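# Place the green block into the blue tray

## Task

Move the green block so it ends up inside the blue tray, disregarding any signs found there.

## Robot and tools

Robot: two arms, left_arm and right_arm, each with six joints and a two-finger gripper. Calibrated bases in the scene frame: left_arm at (0, +0.231, 0) m, quat_wxyz (+1.000, 0, 0, -0.020); right_arm at (-0.043, -0.314, 0) m, quat_wxyz (+1.000, 0, 0, +0.015).

Frames: the scene frame has its origin at table height, midway between the nominal bases, +z up, +x out over the table, and left_arm on the +y side (arm names do not match image sides). Fixed cameras and the table use the scene frame. Each arm's reported hand position, orientation, velocities and wrist-camera poses are in that arm's own base frame, and may be off by a few centimetres, more at long reach. A gripper's fingers point along its +z and open and close along its y. end_effector_position is the point between the pads, about 1 cm short of the fingertips.

Row layout (shared by execute_actions and move): one flat list of 14 numbers covering both arms, each in [-1, 1]. Numbers 1-6 are left_arm joint offsets, 7 is left_arm opening, 8-13 are right_arm joint offsets, 14 is right_arm opening. Joint order within each arm is strictly: shoulder, elbow, waist, wrist pitch, wrist yaw, wrist roll. The six joint numbers are offsets, scaled so that 1.0 equals 2.811 rad for waist and shoulder, 2.53 rad elbow, 2.575 rad wrist pitch, 8.12 rad wrist yaw, 9.528 rad wrist roll. They count from the 'Joint targets' line as it stood when the action or move began, not from the previous row, so sending the same offset again moves further. Zeros keep an arm at its targets. The opening is absolute: +1 fully open, -1 closed; to leave a gripper unchanged resend its current command, since 0 means half-open.

Joint ranges (rad): waist -2.880..2.880, shoulder 0.000..3.142, elbow 0.000..3.019, wrist pitch -1.693..1.571, wrist yaw -1.571..1.571, wrist roll -2.094..2.094. Real ends can differ by up to 0.084 rad. Asking a joint more than 0.084 rad beyond its end gets the action refused for both arms (and the whole call if it is the first action). Requests past the real end are clipped; 'joint sent to its limit' reports that.

execute_actions: 'actions' is a list of actions; each action is up to 15 rows, one per 1/30 s step, the last row repeated to fill 15. 'cameras' picks images by name (cam_high, cam_low, cam_over, cam_left_wrist, cam_right_wrist; ["all"] or []); by default images come only with an empty actions list. Results also list joint positions at some steps.

move: 'target' is one 14-number row or a list of up to 15 rows, every row measured from the same starting Joint targets. All joints travel together (grippers follow curves), with no obstacle avoidance. 'speed' in rad/s for the joint with farthest to go, 0.01-12.57, default 0.5, one value or one per target. 'blend' in rad rounds corners in a list (0 = stop at each). 'opening_speed' (0.2 or more, per second on the -1..+1 scale) makes the fingers change gradually. 'grip_force' in newtons per pad, 10-50 (full, the default), one value or one per arm; it persists and lower values close slowly. 'blocking': false returns after about 0.5 s while the move continues. The 'move:' line says done, off_target (resting more than 0.035 rad away), moving, held or fault; limits=held means steps were withheld. None of these proves contact.

wait: 'seconds' 0-10; arms hold their last command and a running move continues. stop: brakes a running move. zoom_image: 'camera' plus 'region' [x0, y0, x1, y1] in pixels (top-left origin, at most 504 x 504) of that camera's newest image. finished_scene: ends the scene irreversibly ('scene' 1, optional); call it only when the block rests in the tray on its own.

Results: Joint positions and Joint velocities come per arm in the joint order above, plus finger-pad gap (m; 0.094 fully open). Joint torques follow the same order; numbers 2 and 4 wrap at ±28 N m. grip_measured is the finger opening on the command scale, reading slightly wide when empty and a few mm narrower than a held hard part. 'joint command not followed' means the clearance check altered targets. 'Tool commands' shows current gripper commands. Velocities may show 'within noise'.

Motion notes: per-step targets can lead measured angles only by a fixed margin, and targets that would move a gripper over 110 mm are scaled back, so big moves need several actions. To release a push or recover after being dragged, command targets back past the measured positions. The scene keeps running while you think.

Gripping: past first contact the squeeze rises about 1 N per 0.001 of command, then jumps to the force limit; close slowly on fragile parts. To release, command an opening well above grip_measured.

Avoid: dropping the block or releasing it while moving, letting anything fall or leave the table, fast impacts or hard presses on fixed or heavy objects, and any contact between the two arms (including one gripper closing on the other's fingers). Long holding, stretched poses or pushing against unreachable targets heat motors; MOTOR HOT appears near 85 °C and at 100 °C the arm goes limp for 30-60 s.

Each tool is called in YAML: its name, and indented under it one key for each argument.

## Session

execute_actions:
  actions: []

Scene clock: 0.00 s.
left_arm: end_effector_position=(+0.4619, -0.5603, +0.2606) grip_measured=+1.000 end_effector_quat_wxyz=(+0.561, +0.353, +0.676, -0.321) | right_arm: end_effector_position=(+0.4737, -0.3680, +0.3235) grip_measured=+1.000 end_effector_quat_wxyz=(+0.471, +0.291, +0.814, +0.175)
Joint names: [shoulder, elbow, waist, wrist pitch, wrist yaw, wrist roll]
Joint positions: left_arm=[1.739 1.215 -0.844 0.357 0.155 -0.014 0.094] | right_arm=[1.485 1.34 -0.853 -0.575 -0.722 0.173 0.094]
Joint velocities: within noise
Joint torques (N m): no reading
Motor temperatures (°C): left_arm=[23 25 21 29 28 25 30] | right_arm=[24 23 29 26 26 25 26]
Heat: left arm: hottest gripper 30 °C; right arm: hottest waist 29 °C.
Joint targets: left_arm=[1.748 1.237 -0.844 0.360 0.155 -0.014] | right_arm=[1.483 1.369 -0.853 -0.571 -0.722 0.173]
Tool commands: left_gripper/opening=+1.0 right_gripper/opening=+1.0

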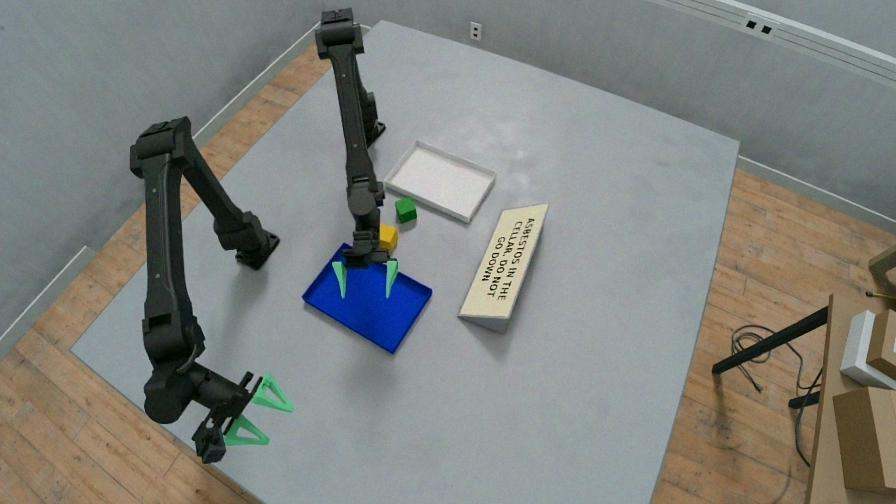

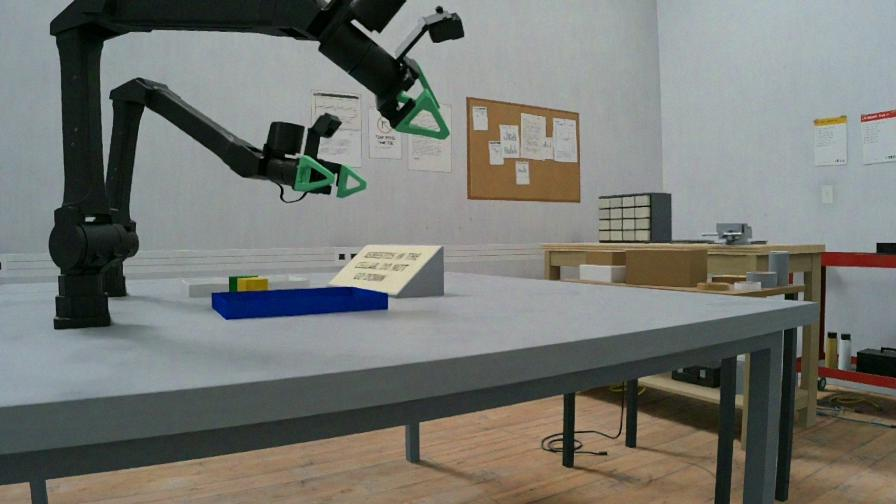

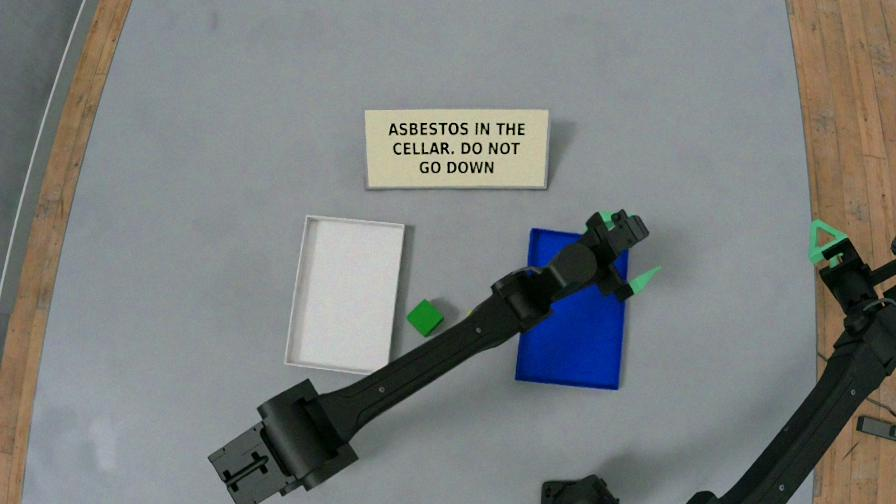

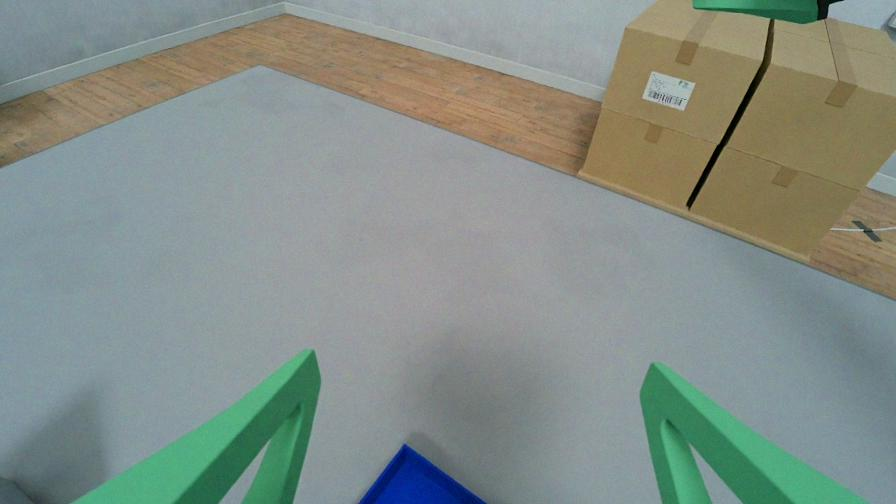

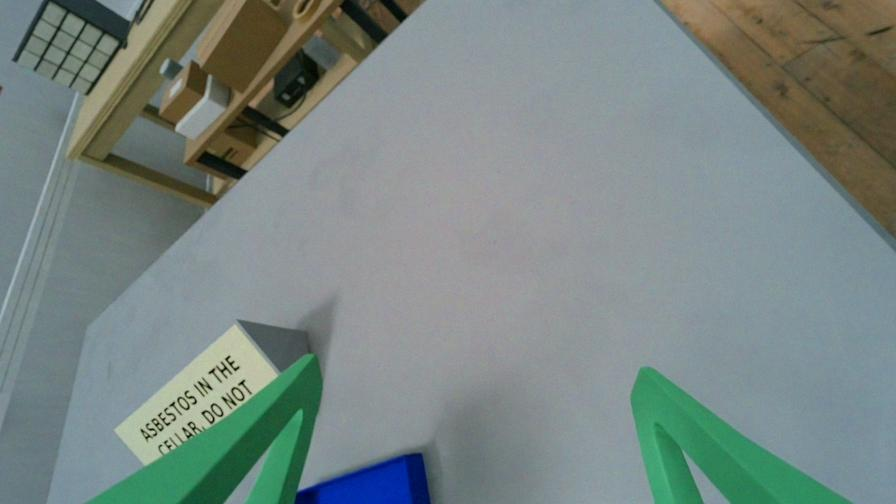

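move:
  target: [-0.124,0.084,0.0847,-0.761,-0.0191,0.0015,1,0,0,0,0,0,0,1]
  speed: 1.2
  cameras: ["cam_over","cam_left_wrist","cam_low"]

Scene clock: 50.40 s.
left_arm: end_effector_position=(+0.3255, -0.2330, +0.2680) grip_measured=+1.000 end_effector_quat_wxyz=(-0.010, +0.298, +0.955, +0.001) | right_arm: end_effector_position=(+0.4737, -0.3680, +0.3235) grip_measured=+1.000 end_effector_quat_wxyz=(+0.471, +0.291, +0.814, +0.175)
Joint names: [shoulder, elbow, waist, wrist pitch, wrist yaw, wrist roll]
Joint positions: left_arm=[1.397 1.398 -0.619 -1.592 0.004 -0.014 0.094] | right_arm=[1.485 1.34 -0.853 -0.575 -0.722 0.173 0.094]
Joint torques (N m): left_arm=[-8.88 15.6 0.03 0.18 -0.14 0.07] | right_arm=[-12.28 12.4 1.73 2.09 -0.26 -0.14]
Motor temperatures (°C): left_arm=[26 29 21 29 27 25 29] | right_arm=[26 31 28 25 25 24 25]
Heat: left arm: hottest elbow 29 °C; right arm: hottest elbow 31 °C.
Joint targets: left_arm=[1.399 1.449 -0.606 -1.600 0.000 0.001] | right_arm=[1.483 1.369 -0.853 -0.571 -0.722 0.173]
move: off_target (left_arm); left_arm: the elbow is farthest, 0.051 rad from its target
Images, in order (width x height): cam_low 896x504, cam_over 896x504, cam_left_wrist 896x504.

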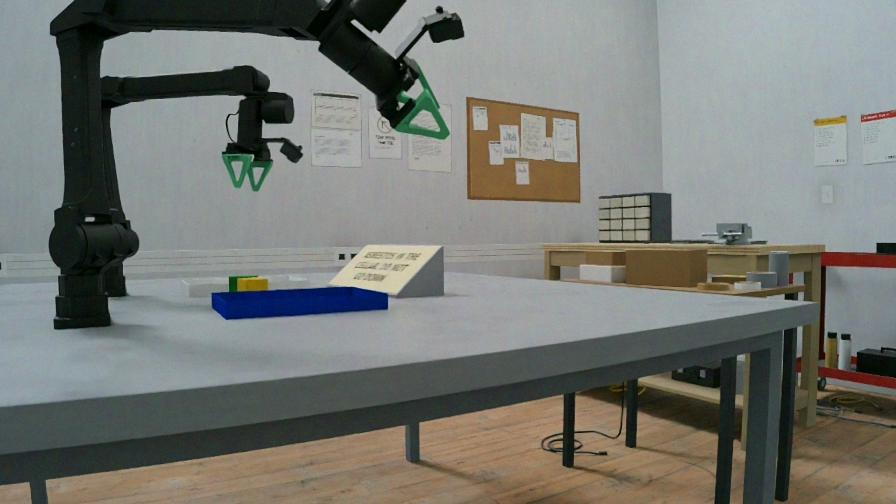

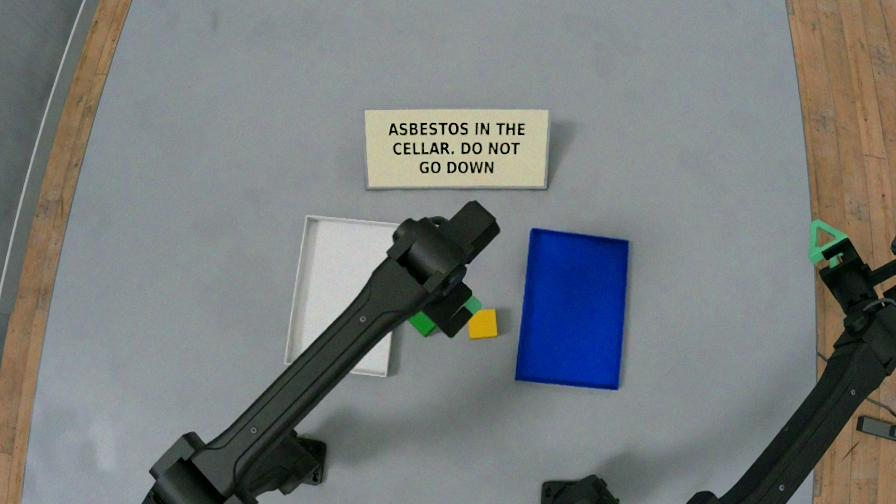

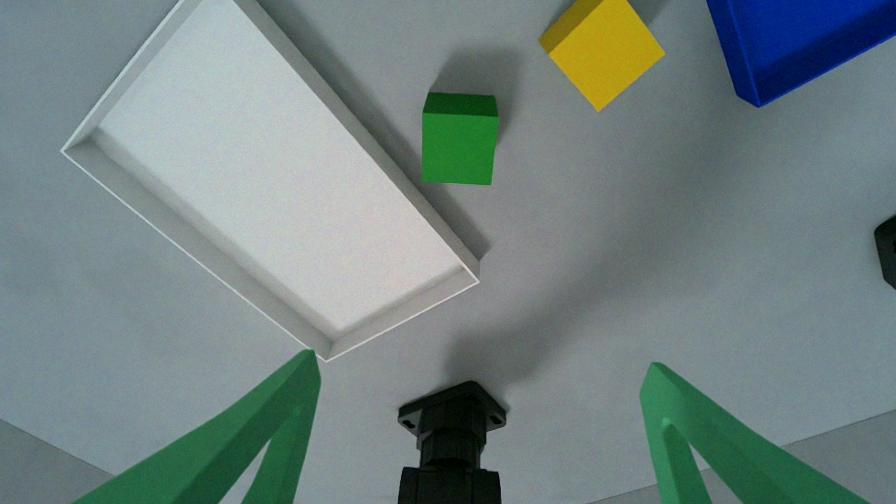

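move:
  target: [-0.0317,-0.151,-0.0095,0.1243,0,0,0.5,0,0,0,0,0,0,1]
  speed: 0.7
  cameras: ["cam_over","cam_left_wrist","cam_low"]

Scene clock: 72.80 s.
left_arm: end_effector_position=(+0.3041, -0.2177, +0.1765) grip_measured=+0.501 end_effector_quat_wxyz=(+0.021, +0.298, +0.954, -0.008) | right_arm: end_effector_position=(+0.4737, -0.3680, +0.3235) grip_measured=+1.000 end_effector_quat_wxyz=(+0.471, +0.291, +0.814, +0.175)
Joint names: [shoulder, elbow, waist, wrist pitch, wrist yaw, wrist roll]
Joint positions: left_arm=[1.315 1.078 -0.619 -1.289 0.003 -0.014 0.071] | right_arm=[1.485 1.34 -0.853 -0.575 -0.722 0.173 0.094]
Joint torques (N m): left_arm=[-8.06 9.68 -2.43 1.03 -0.16 0.07] | right_arm=[-12.28 12.37 1.73 2.09 -0.25 -0.15]
Heat: left arm: hottest elbow 30 °C; right arm: hottest elbow 33 °C.
Joint targets: left_arm=[1.310 1.067 -0.632 -1.280 0.000 0.001] | right_arm=[1.483 1.369 -0.853 -0.571 -0.722 0.173]
move: done
Images, in order (width x height): cam_low 896x504, cam_over 896x504, cam_left_wrist 896x504.

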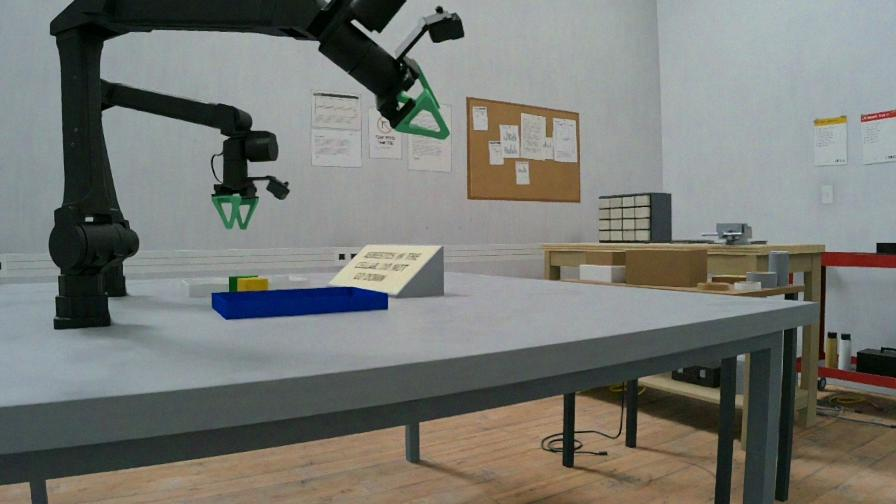

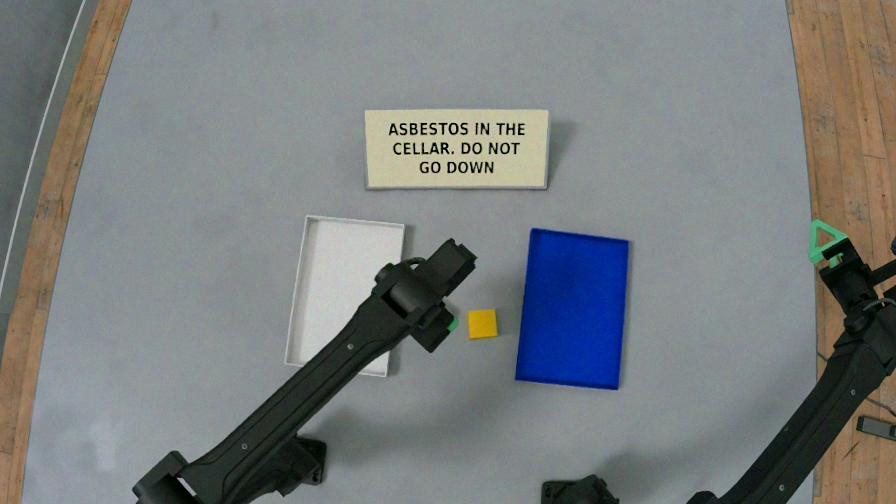

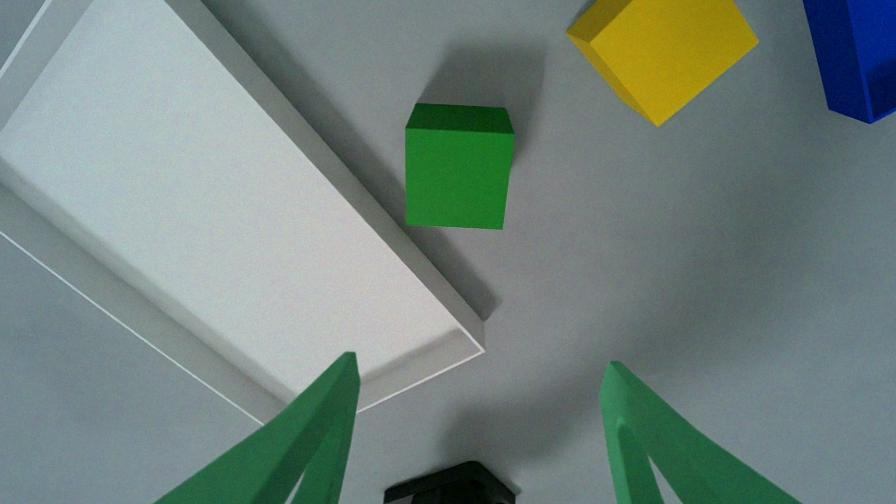

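move:
  target: [0.0356,-0.068,0.0096,0.0932,0,0,0.42,0,0,0,0,0,0,1]
  speed: 0.6
  cameras: ["cam_over","cam_left_wrist","cam_low"]

Scene clock: 111.87 s.
left_arm: end_effector_position=(+0.2970, -0.2126, +0.0827) grip_measured=+0.421 end_effector_quat_wxyz=(+0.008, +0.298, +0.955, -0.004) | right_arm: end_effector_position=(+0.4737, -0.3680, +0.3235) grip_measured=+1.000 end_effector_quat_wxyz=(+0.471, +0.291, +0.814, +0.175)
Joint names: [shoulder, elbow, waist, wrist pitch, wrist yaw, wrist roll]
Joint positions: left_arm=[1.406 0.901 -0.619 -1.049 0.003 -0.014 0.067] | right_arm=[1.485 1.34 -0.853 -0.575 -0.722 0.173 0.094]
Joint torques (N m): left_arm=[-7.65 8.92 0.15 0.98 -0.15 0.07] | right_arm=[-12.34 12.37 1.73 2.1 -0.26 -0.14]
Heat: left arm: hottest elbow 30 °C; right arm: hottest elbow 35 °C.
Joint targets: left_arm=[1.410 0.895 -0.605 -1.040 0.000 0.001] | right_arm=[1.483 1.369 -0.853 -0.571 -0.722 0.173]
move: done
Images, in order (width x height): cam_low 896x504, cam_over 896x504, cam_left_wrist 896x504.

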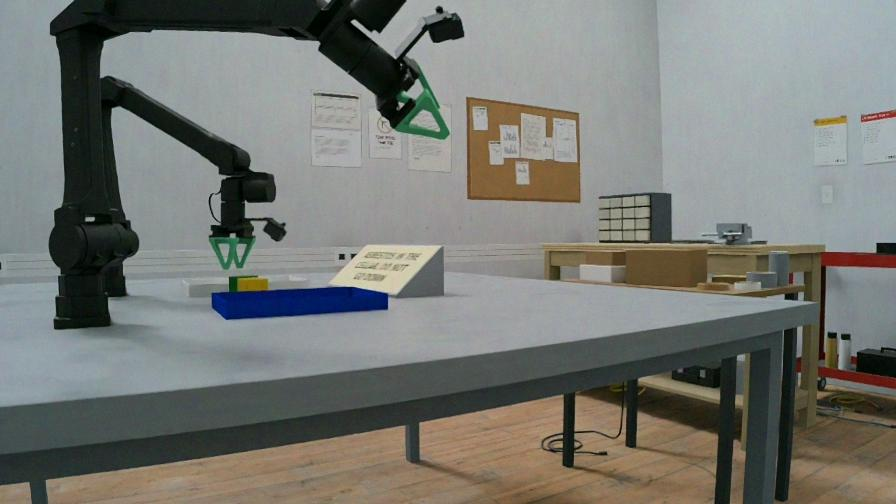

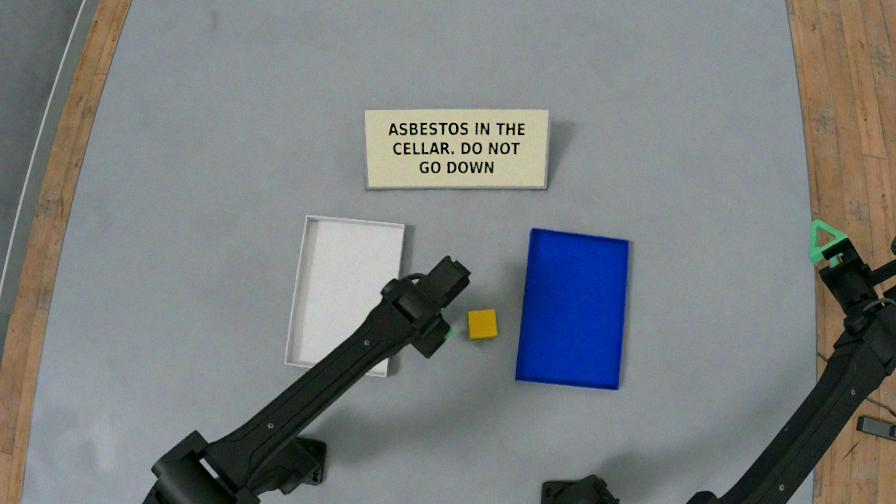

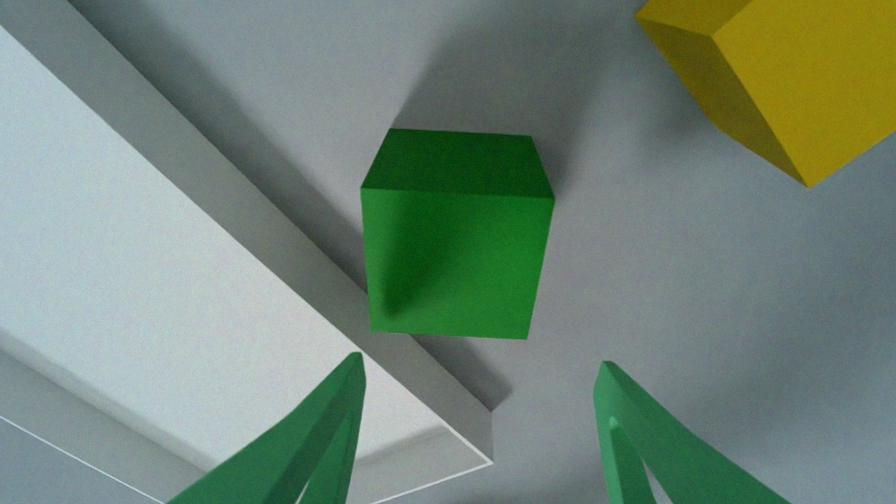

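move:
  target:
    - [0,0,0.0071,0,0,0,0.42,0,0,0,0,0,0,1]
    - [0.0338,-0.013,0.0071,0.0466,0,0,0.42,0,0,0,0,0,0,1]
  speed: 0.35
  cameras: ["cam_left_wrist","cam_low"]

Scene clock: 131.73 s.
left_arm: end_effector_position=(+0.3083, -0.2123, +0.0414) grip_measured=+0.421 end_effector_quat_wxyz=(+0.007, +0.289, +0.957, -0.004) | right_arm: end_effector_position=(+0.4737, -0.3680, +0.3235) grip_measured=+1.000 end_effector_quat_wxyz=(+0.471, +0.291, +0.814, +0.175)
Joint names: [shoulder, elbow, waist, wrist pitch, wrist yaw, wrist roll]
Joint positions: left_arm=[1.496 0.87 -0.6 -0.93 0.003 -0.014 0.067] | right_arm=[1.485 1.34 -0.853 -0.575 -0.722 0.173 0.094]
Joint torques (N m): left_arm=[-8 8.08 0.21 1.01 -0.15 0.07] | right_arm=[-12.28 12.37 1.73 2.09 -0.25 -0.15]
Heat: left arm: hottest elbow 29 °C; right arm: hottest elbow 35 °C.
Joint targets: left_arm=[1.505 0.863 -0.585 -0.920 0.000 0.001] | right_arm=[1.483 1.369 -0.853 -0.571 -0.722 0.173]
move: done
Images, in order (width x height): cam_low 896x504, cam_left_wrist 896x504.

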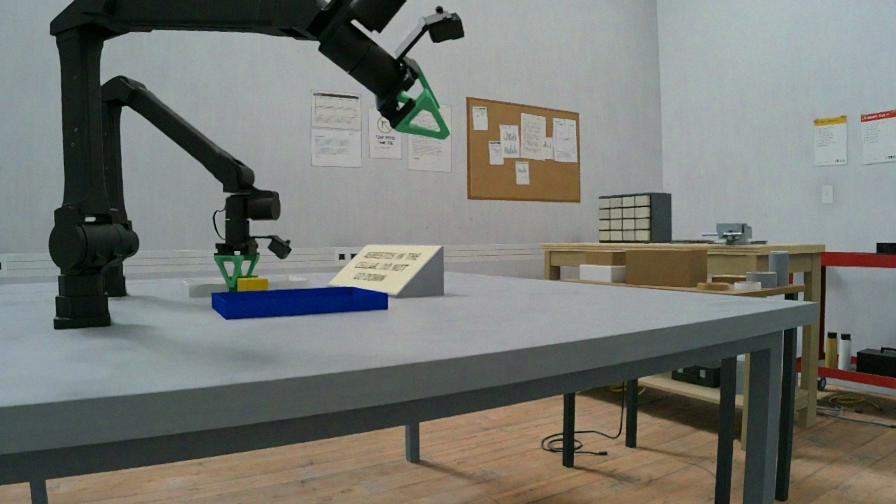

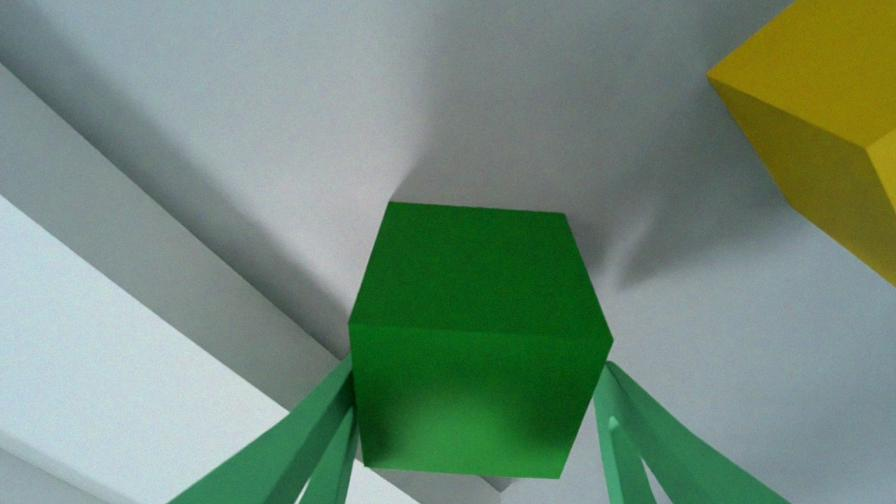

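move:
  target:
    - [0,0,0.0071,0,0,0,-0.1,0,0,0,0,0,0,1]
    - [-0.0694,0.0806,0.0071,-0.1398,0,0,-0.1,0,0,0,0,0,0,1]
    - [0.1629,0.3368,-0.1494,-0.1472,0,0,-0.1,0,0,0,0,0,0,1]
  speed: [0.3,0.6,0.8]
  blend: [0,0.1,0]
  opening_speed: 0.5
  cameras: ["cam_left_wrist","cam_low","cam_over"]

Scene clock: 161.67 s.
left_arm: end_effector_position=(+0.3101, -0.4992, +0.0961) grip_measured=+0.052 end_effector_quat_wxyz=(-0.008, +0.480, +0.877, +0.004) | right_arm: end_effector_position=(+0.4737, -0.3680, +0.3235) grip_measured=+1.000 end_effector_quat_wxyz=(+0.471, +0.291, +0.814, +0.175)
Joint names: [shoulder, elbow, waist, wrist pitch, wrist yaw, wrist roll]
Joint positions: left_arm=[1.956 1.658 -1.014 -1.291 0.001 -0.013 0.049] | right_arm=[1.485 1.34 -0.853 -0.575 -0.722 0.173 0.094]
Joint torques (N m): left_arm=[-15.97 15.53 -0.32 0.21 -0.07 0.06] | right_arm=[-12.28 12.38 1.79 2.07 -0.26 -0.14]
Motor temperatures (°C): left_arm=[25 29 21 27 26 24 27] | right_arm=[26 36 28 24 23 23 24]
Heat: left arm: hottest elbow 29 °C; right arm: hottest elbow 36 °C.
Joint targets: left_arm=[1.963 1.714 -1.005 -1.299 0.000 0.001] | right_arm=[1.483 1.369 -0.853 -0.571 -0.722 0.173]
move: off_target (left_arm); left_arm: the elbow is farthest, 0.057 rad from its target
Images, in order (width x height): cam_low 896x504, cam_over 896x504, cam_left_wrist 896x504.

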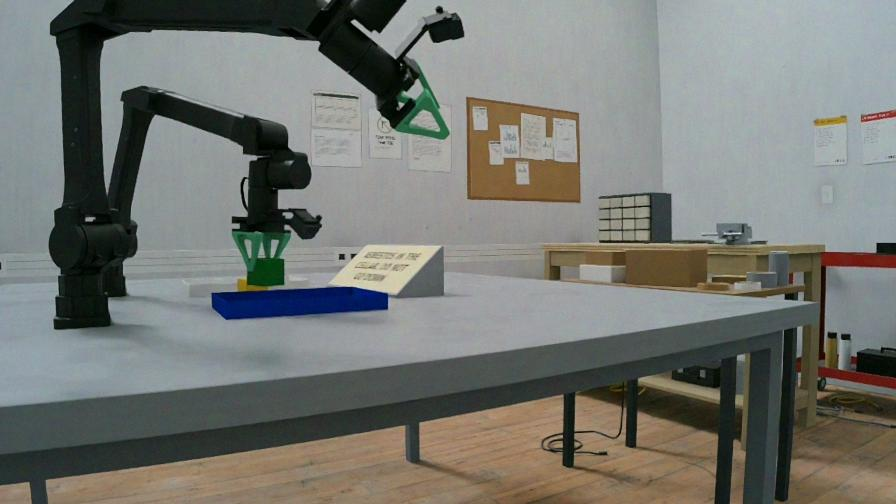

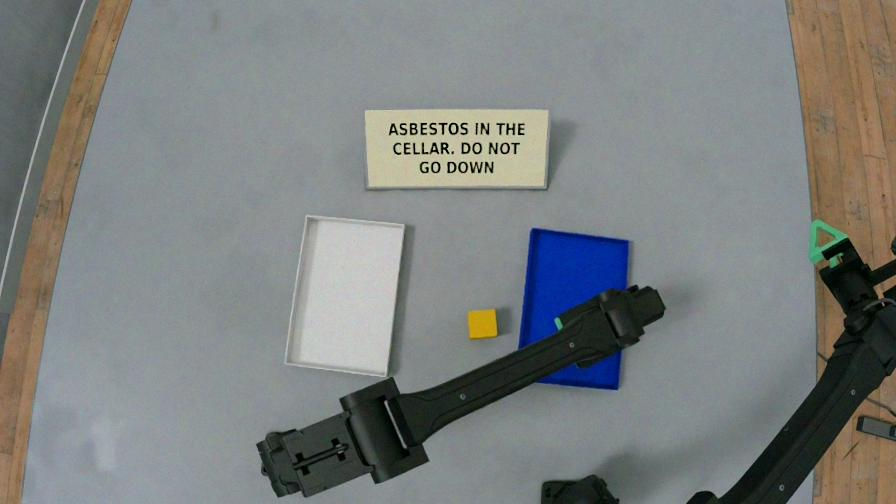

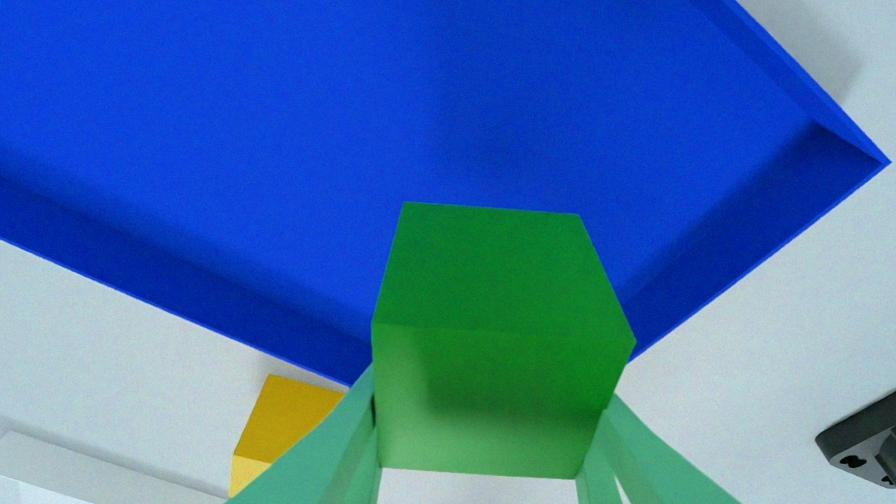

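move:
  target: [0.0277,-0.0107,0,0.0478,0,0,-0.1,0,0,0,0,0,0,1]
  speed: 0.1
  cameras: ["cam_left_wrist","cam_low"]

Scene clock: 176.97 s.
left_arm: end_effector_position=(+0.3221, -0.5185, +0.0579) grip_measured=+0.052 end_effector_quat_wxyz=(+0.009, +0.480, +0.877, -0.006) | right_arm: end_effector_position=(+0.4737, -0.3680, +0.3235) grip_measured=+1.000 end_effector_quat_wxyz=(+0.471, +0.291, +0.814, +0.175)
Joint names: [shoulder, elbow, waist, wrist pitch, wrist yaw, wrist roll]
Joint positions: left_arm=[2.022 1.658 -1.014 -1.185 0.001 -0.013 0.049] | right_arm=[1.485 1.34 -0.853 -0.575 -0.722 0.173 0.094]
Joint torques (N m): left_arm=[-15.62 12.78 -0.44 1.05 -0.06 0.07] | right_arm=[-12.34 12.38 1.73 2.1 -0.26 -0.15]
Heat: left arm: hottest elbow 30 °C; right arm: hottest elbow 36 °C.
Joint targets: left_arm=[2.041 1.687 -1.005 -1.176 0.000 0.001] | right_arm=[1.483 1.369 -0.853 -0.571 -0.722 0.173]
move: done
Images, in order (width x height): cam_low 896x504, cam_left_wrist 896x504.

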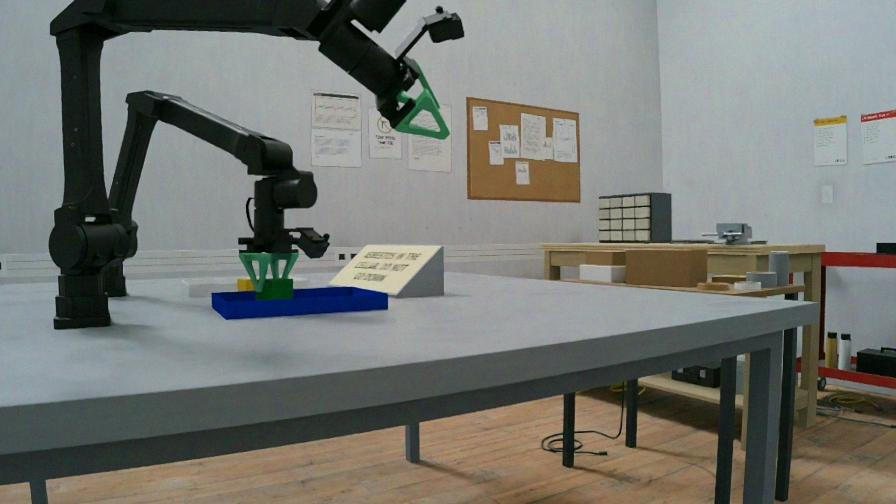

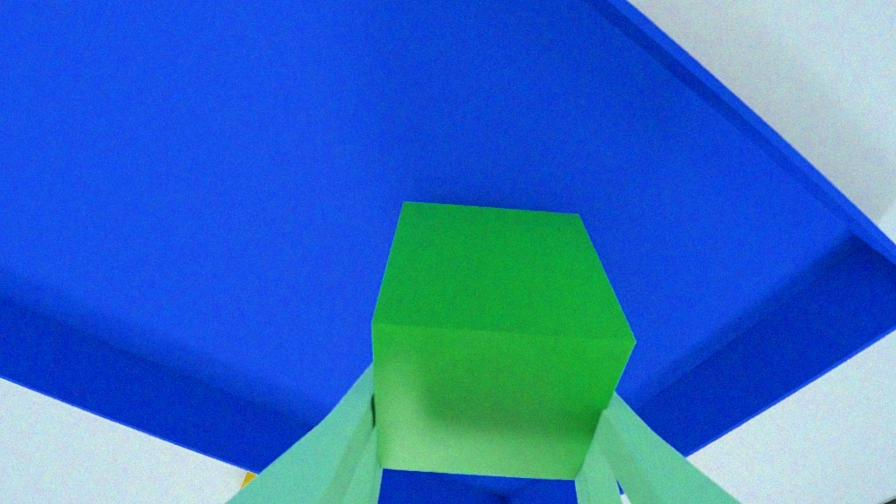

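move:
  target: [0.0069,0,0,0,0,0,-0.1,0,0,0,0,0,0,1]
  speed: 0.06
  cameras: ["cam_left_wrist"]

Scene clock: 183.83 s.
left_arm: end_effector_position=(+0.3218, -0.5179, +0.0489) grip_measured=+0.052 end_effector_quat_wxyz=(+0.003, +0.480, +0.877, -0.002) | right_arm: end_effector_position=(+0.4737, -0.3680, +0.3235) grip_measured=+1.000 end_effector_quat_wxyz=(+0.471, +0.291, +0.814, +0.175)
Joint names: [shoulder, elbow, waist, wrist pitch, wrist yaw, wrist roll]
Joint positions: left_arm=[2.037 1.658 -1.014 -1.183 0.001 -0.013 0.049] | right_arm=[1.485 1.34 -0.853 -0.575 -0.722 0.173 0.094]
Joint torques (N m): left_arm=[-15.33 12.62 -0.38 0.84 -0.05 0.07] | right_arm=[-12.34 12.38 1.79 2.07 -0.25 -0.14]
Heat: left arm: hottest elbow 30 °C; right arm: hottest elbow 36 °C.
Joint targets: left_arm=[2.060 1.687 -1.005 -1.176 0.000 0.001] | right_arm=[1.483 1.369 -0.853 -0.571 -0.722 0.173]
move: done
Images, in order (width x height): cam_left_wrist 896x504.

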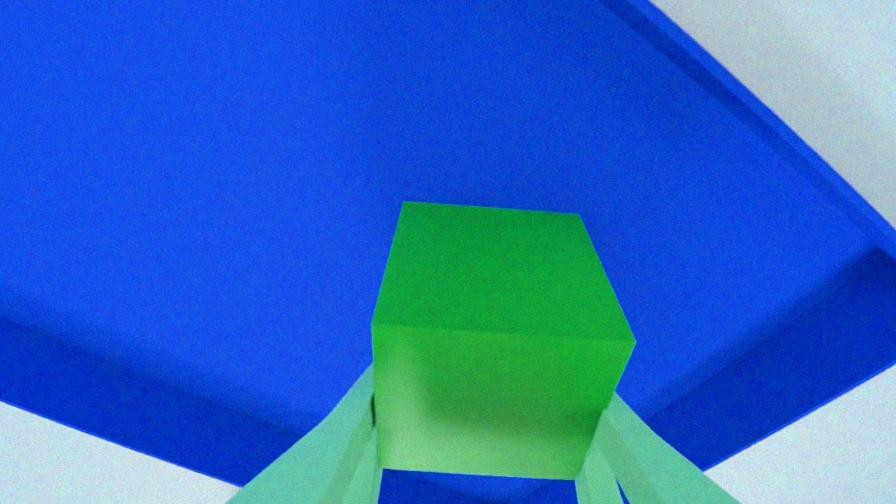

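move:
  target:
    - [0.0043,0,0,0,0,0,-0.1,0,0,0,0,0,0,1]
    - [0.0043,0,0,0,0,0,0.42,0,0,0,0,0,0,1]
    - [-0.05,0,0,0.04,0,0,0.42,0,0,0,0,0,0,1]
  speed: [0.06,0.06,0.3]
  opening_speed: 0.5
  cameras: ["cam_left_wrist","cam_low"]

Scene clock: 198.47 s.
left_arm: end_effector_position=(+0.3377, -0.5435, +0.1336) grip_measured=+0.419 end_effector_quat_wxyz=(+0.106, +0.476, +0.871, -0.060) | right_arm: end_effector_position=(+0.4737, -0.3680, +0.3235) grip_measured=+1.000 end_effector_quat_wxyz=(+0.471, +0.291, +0.814, +0.175)
Joint names: [shoulder, elbow, waist, wrist pitch, wrist yaw, wrist roll]
Joint positions: left_arm=[1.902 1.658 -1.014 -1.083 0.001 -0.013 0.067] | right_arm=[1.485 1.34 -0.853 -0.575 -0.722 0.173 0.094]
Joint torques (N m): left_arm=[-15.21 13.7 -0.38 1.46 -0.07 0.07] | right_arm=[-12.28 12.34 1.67 2.1 -0.26 -0.14]
Heat: left arm: hottest elbow 30 °C; right arm: hottest elbow 36 °C.
Joint targets: left_arm=[1.920 1.687 -1.005 -1.073 0.000 0.001] | right_arm=[1.483 1.369 -0.853 -0.571 -0.722 0.173]
move: done
Images, in order (width x height): cam_low 896x504, cam_left_wrist 896x504.

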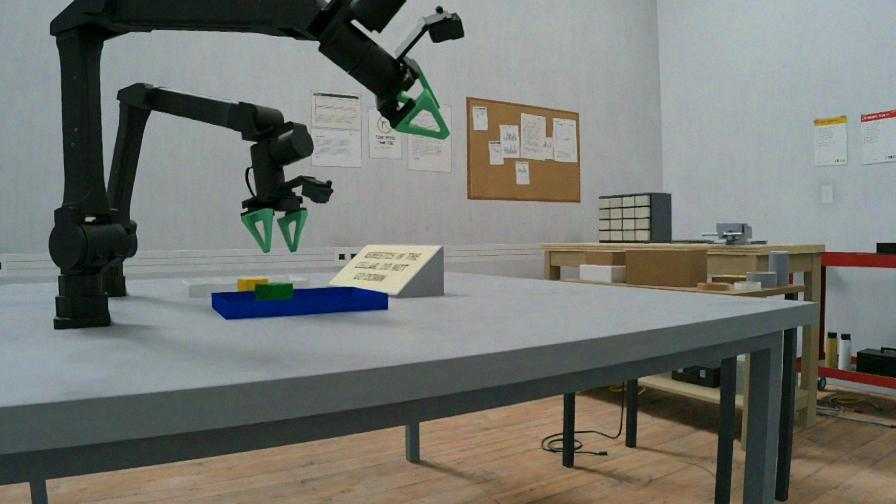

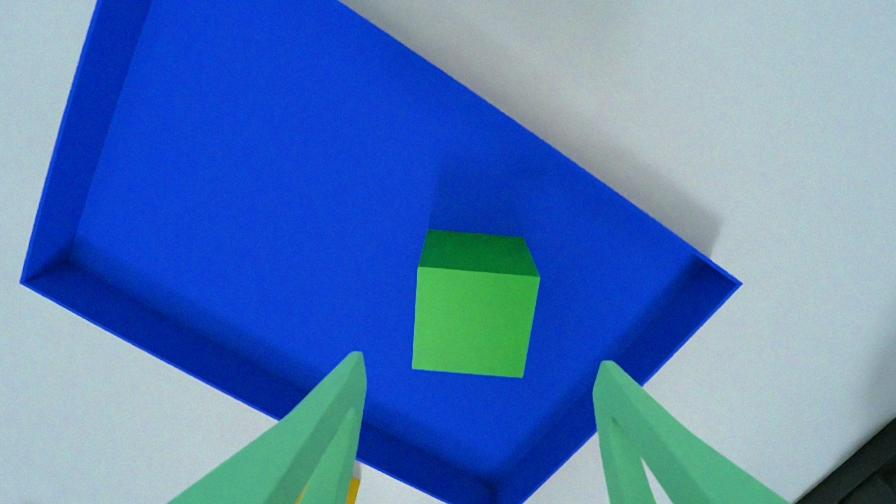

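finished_scene:

The scene is finished: the task was done.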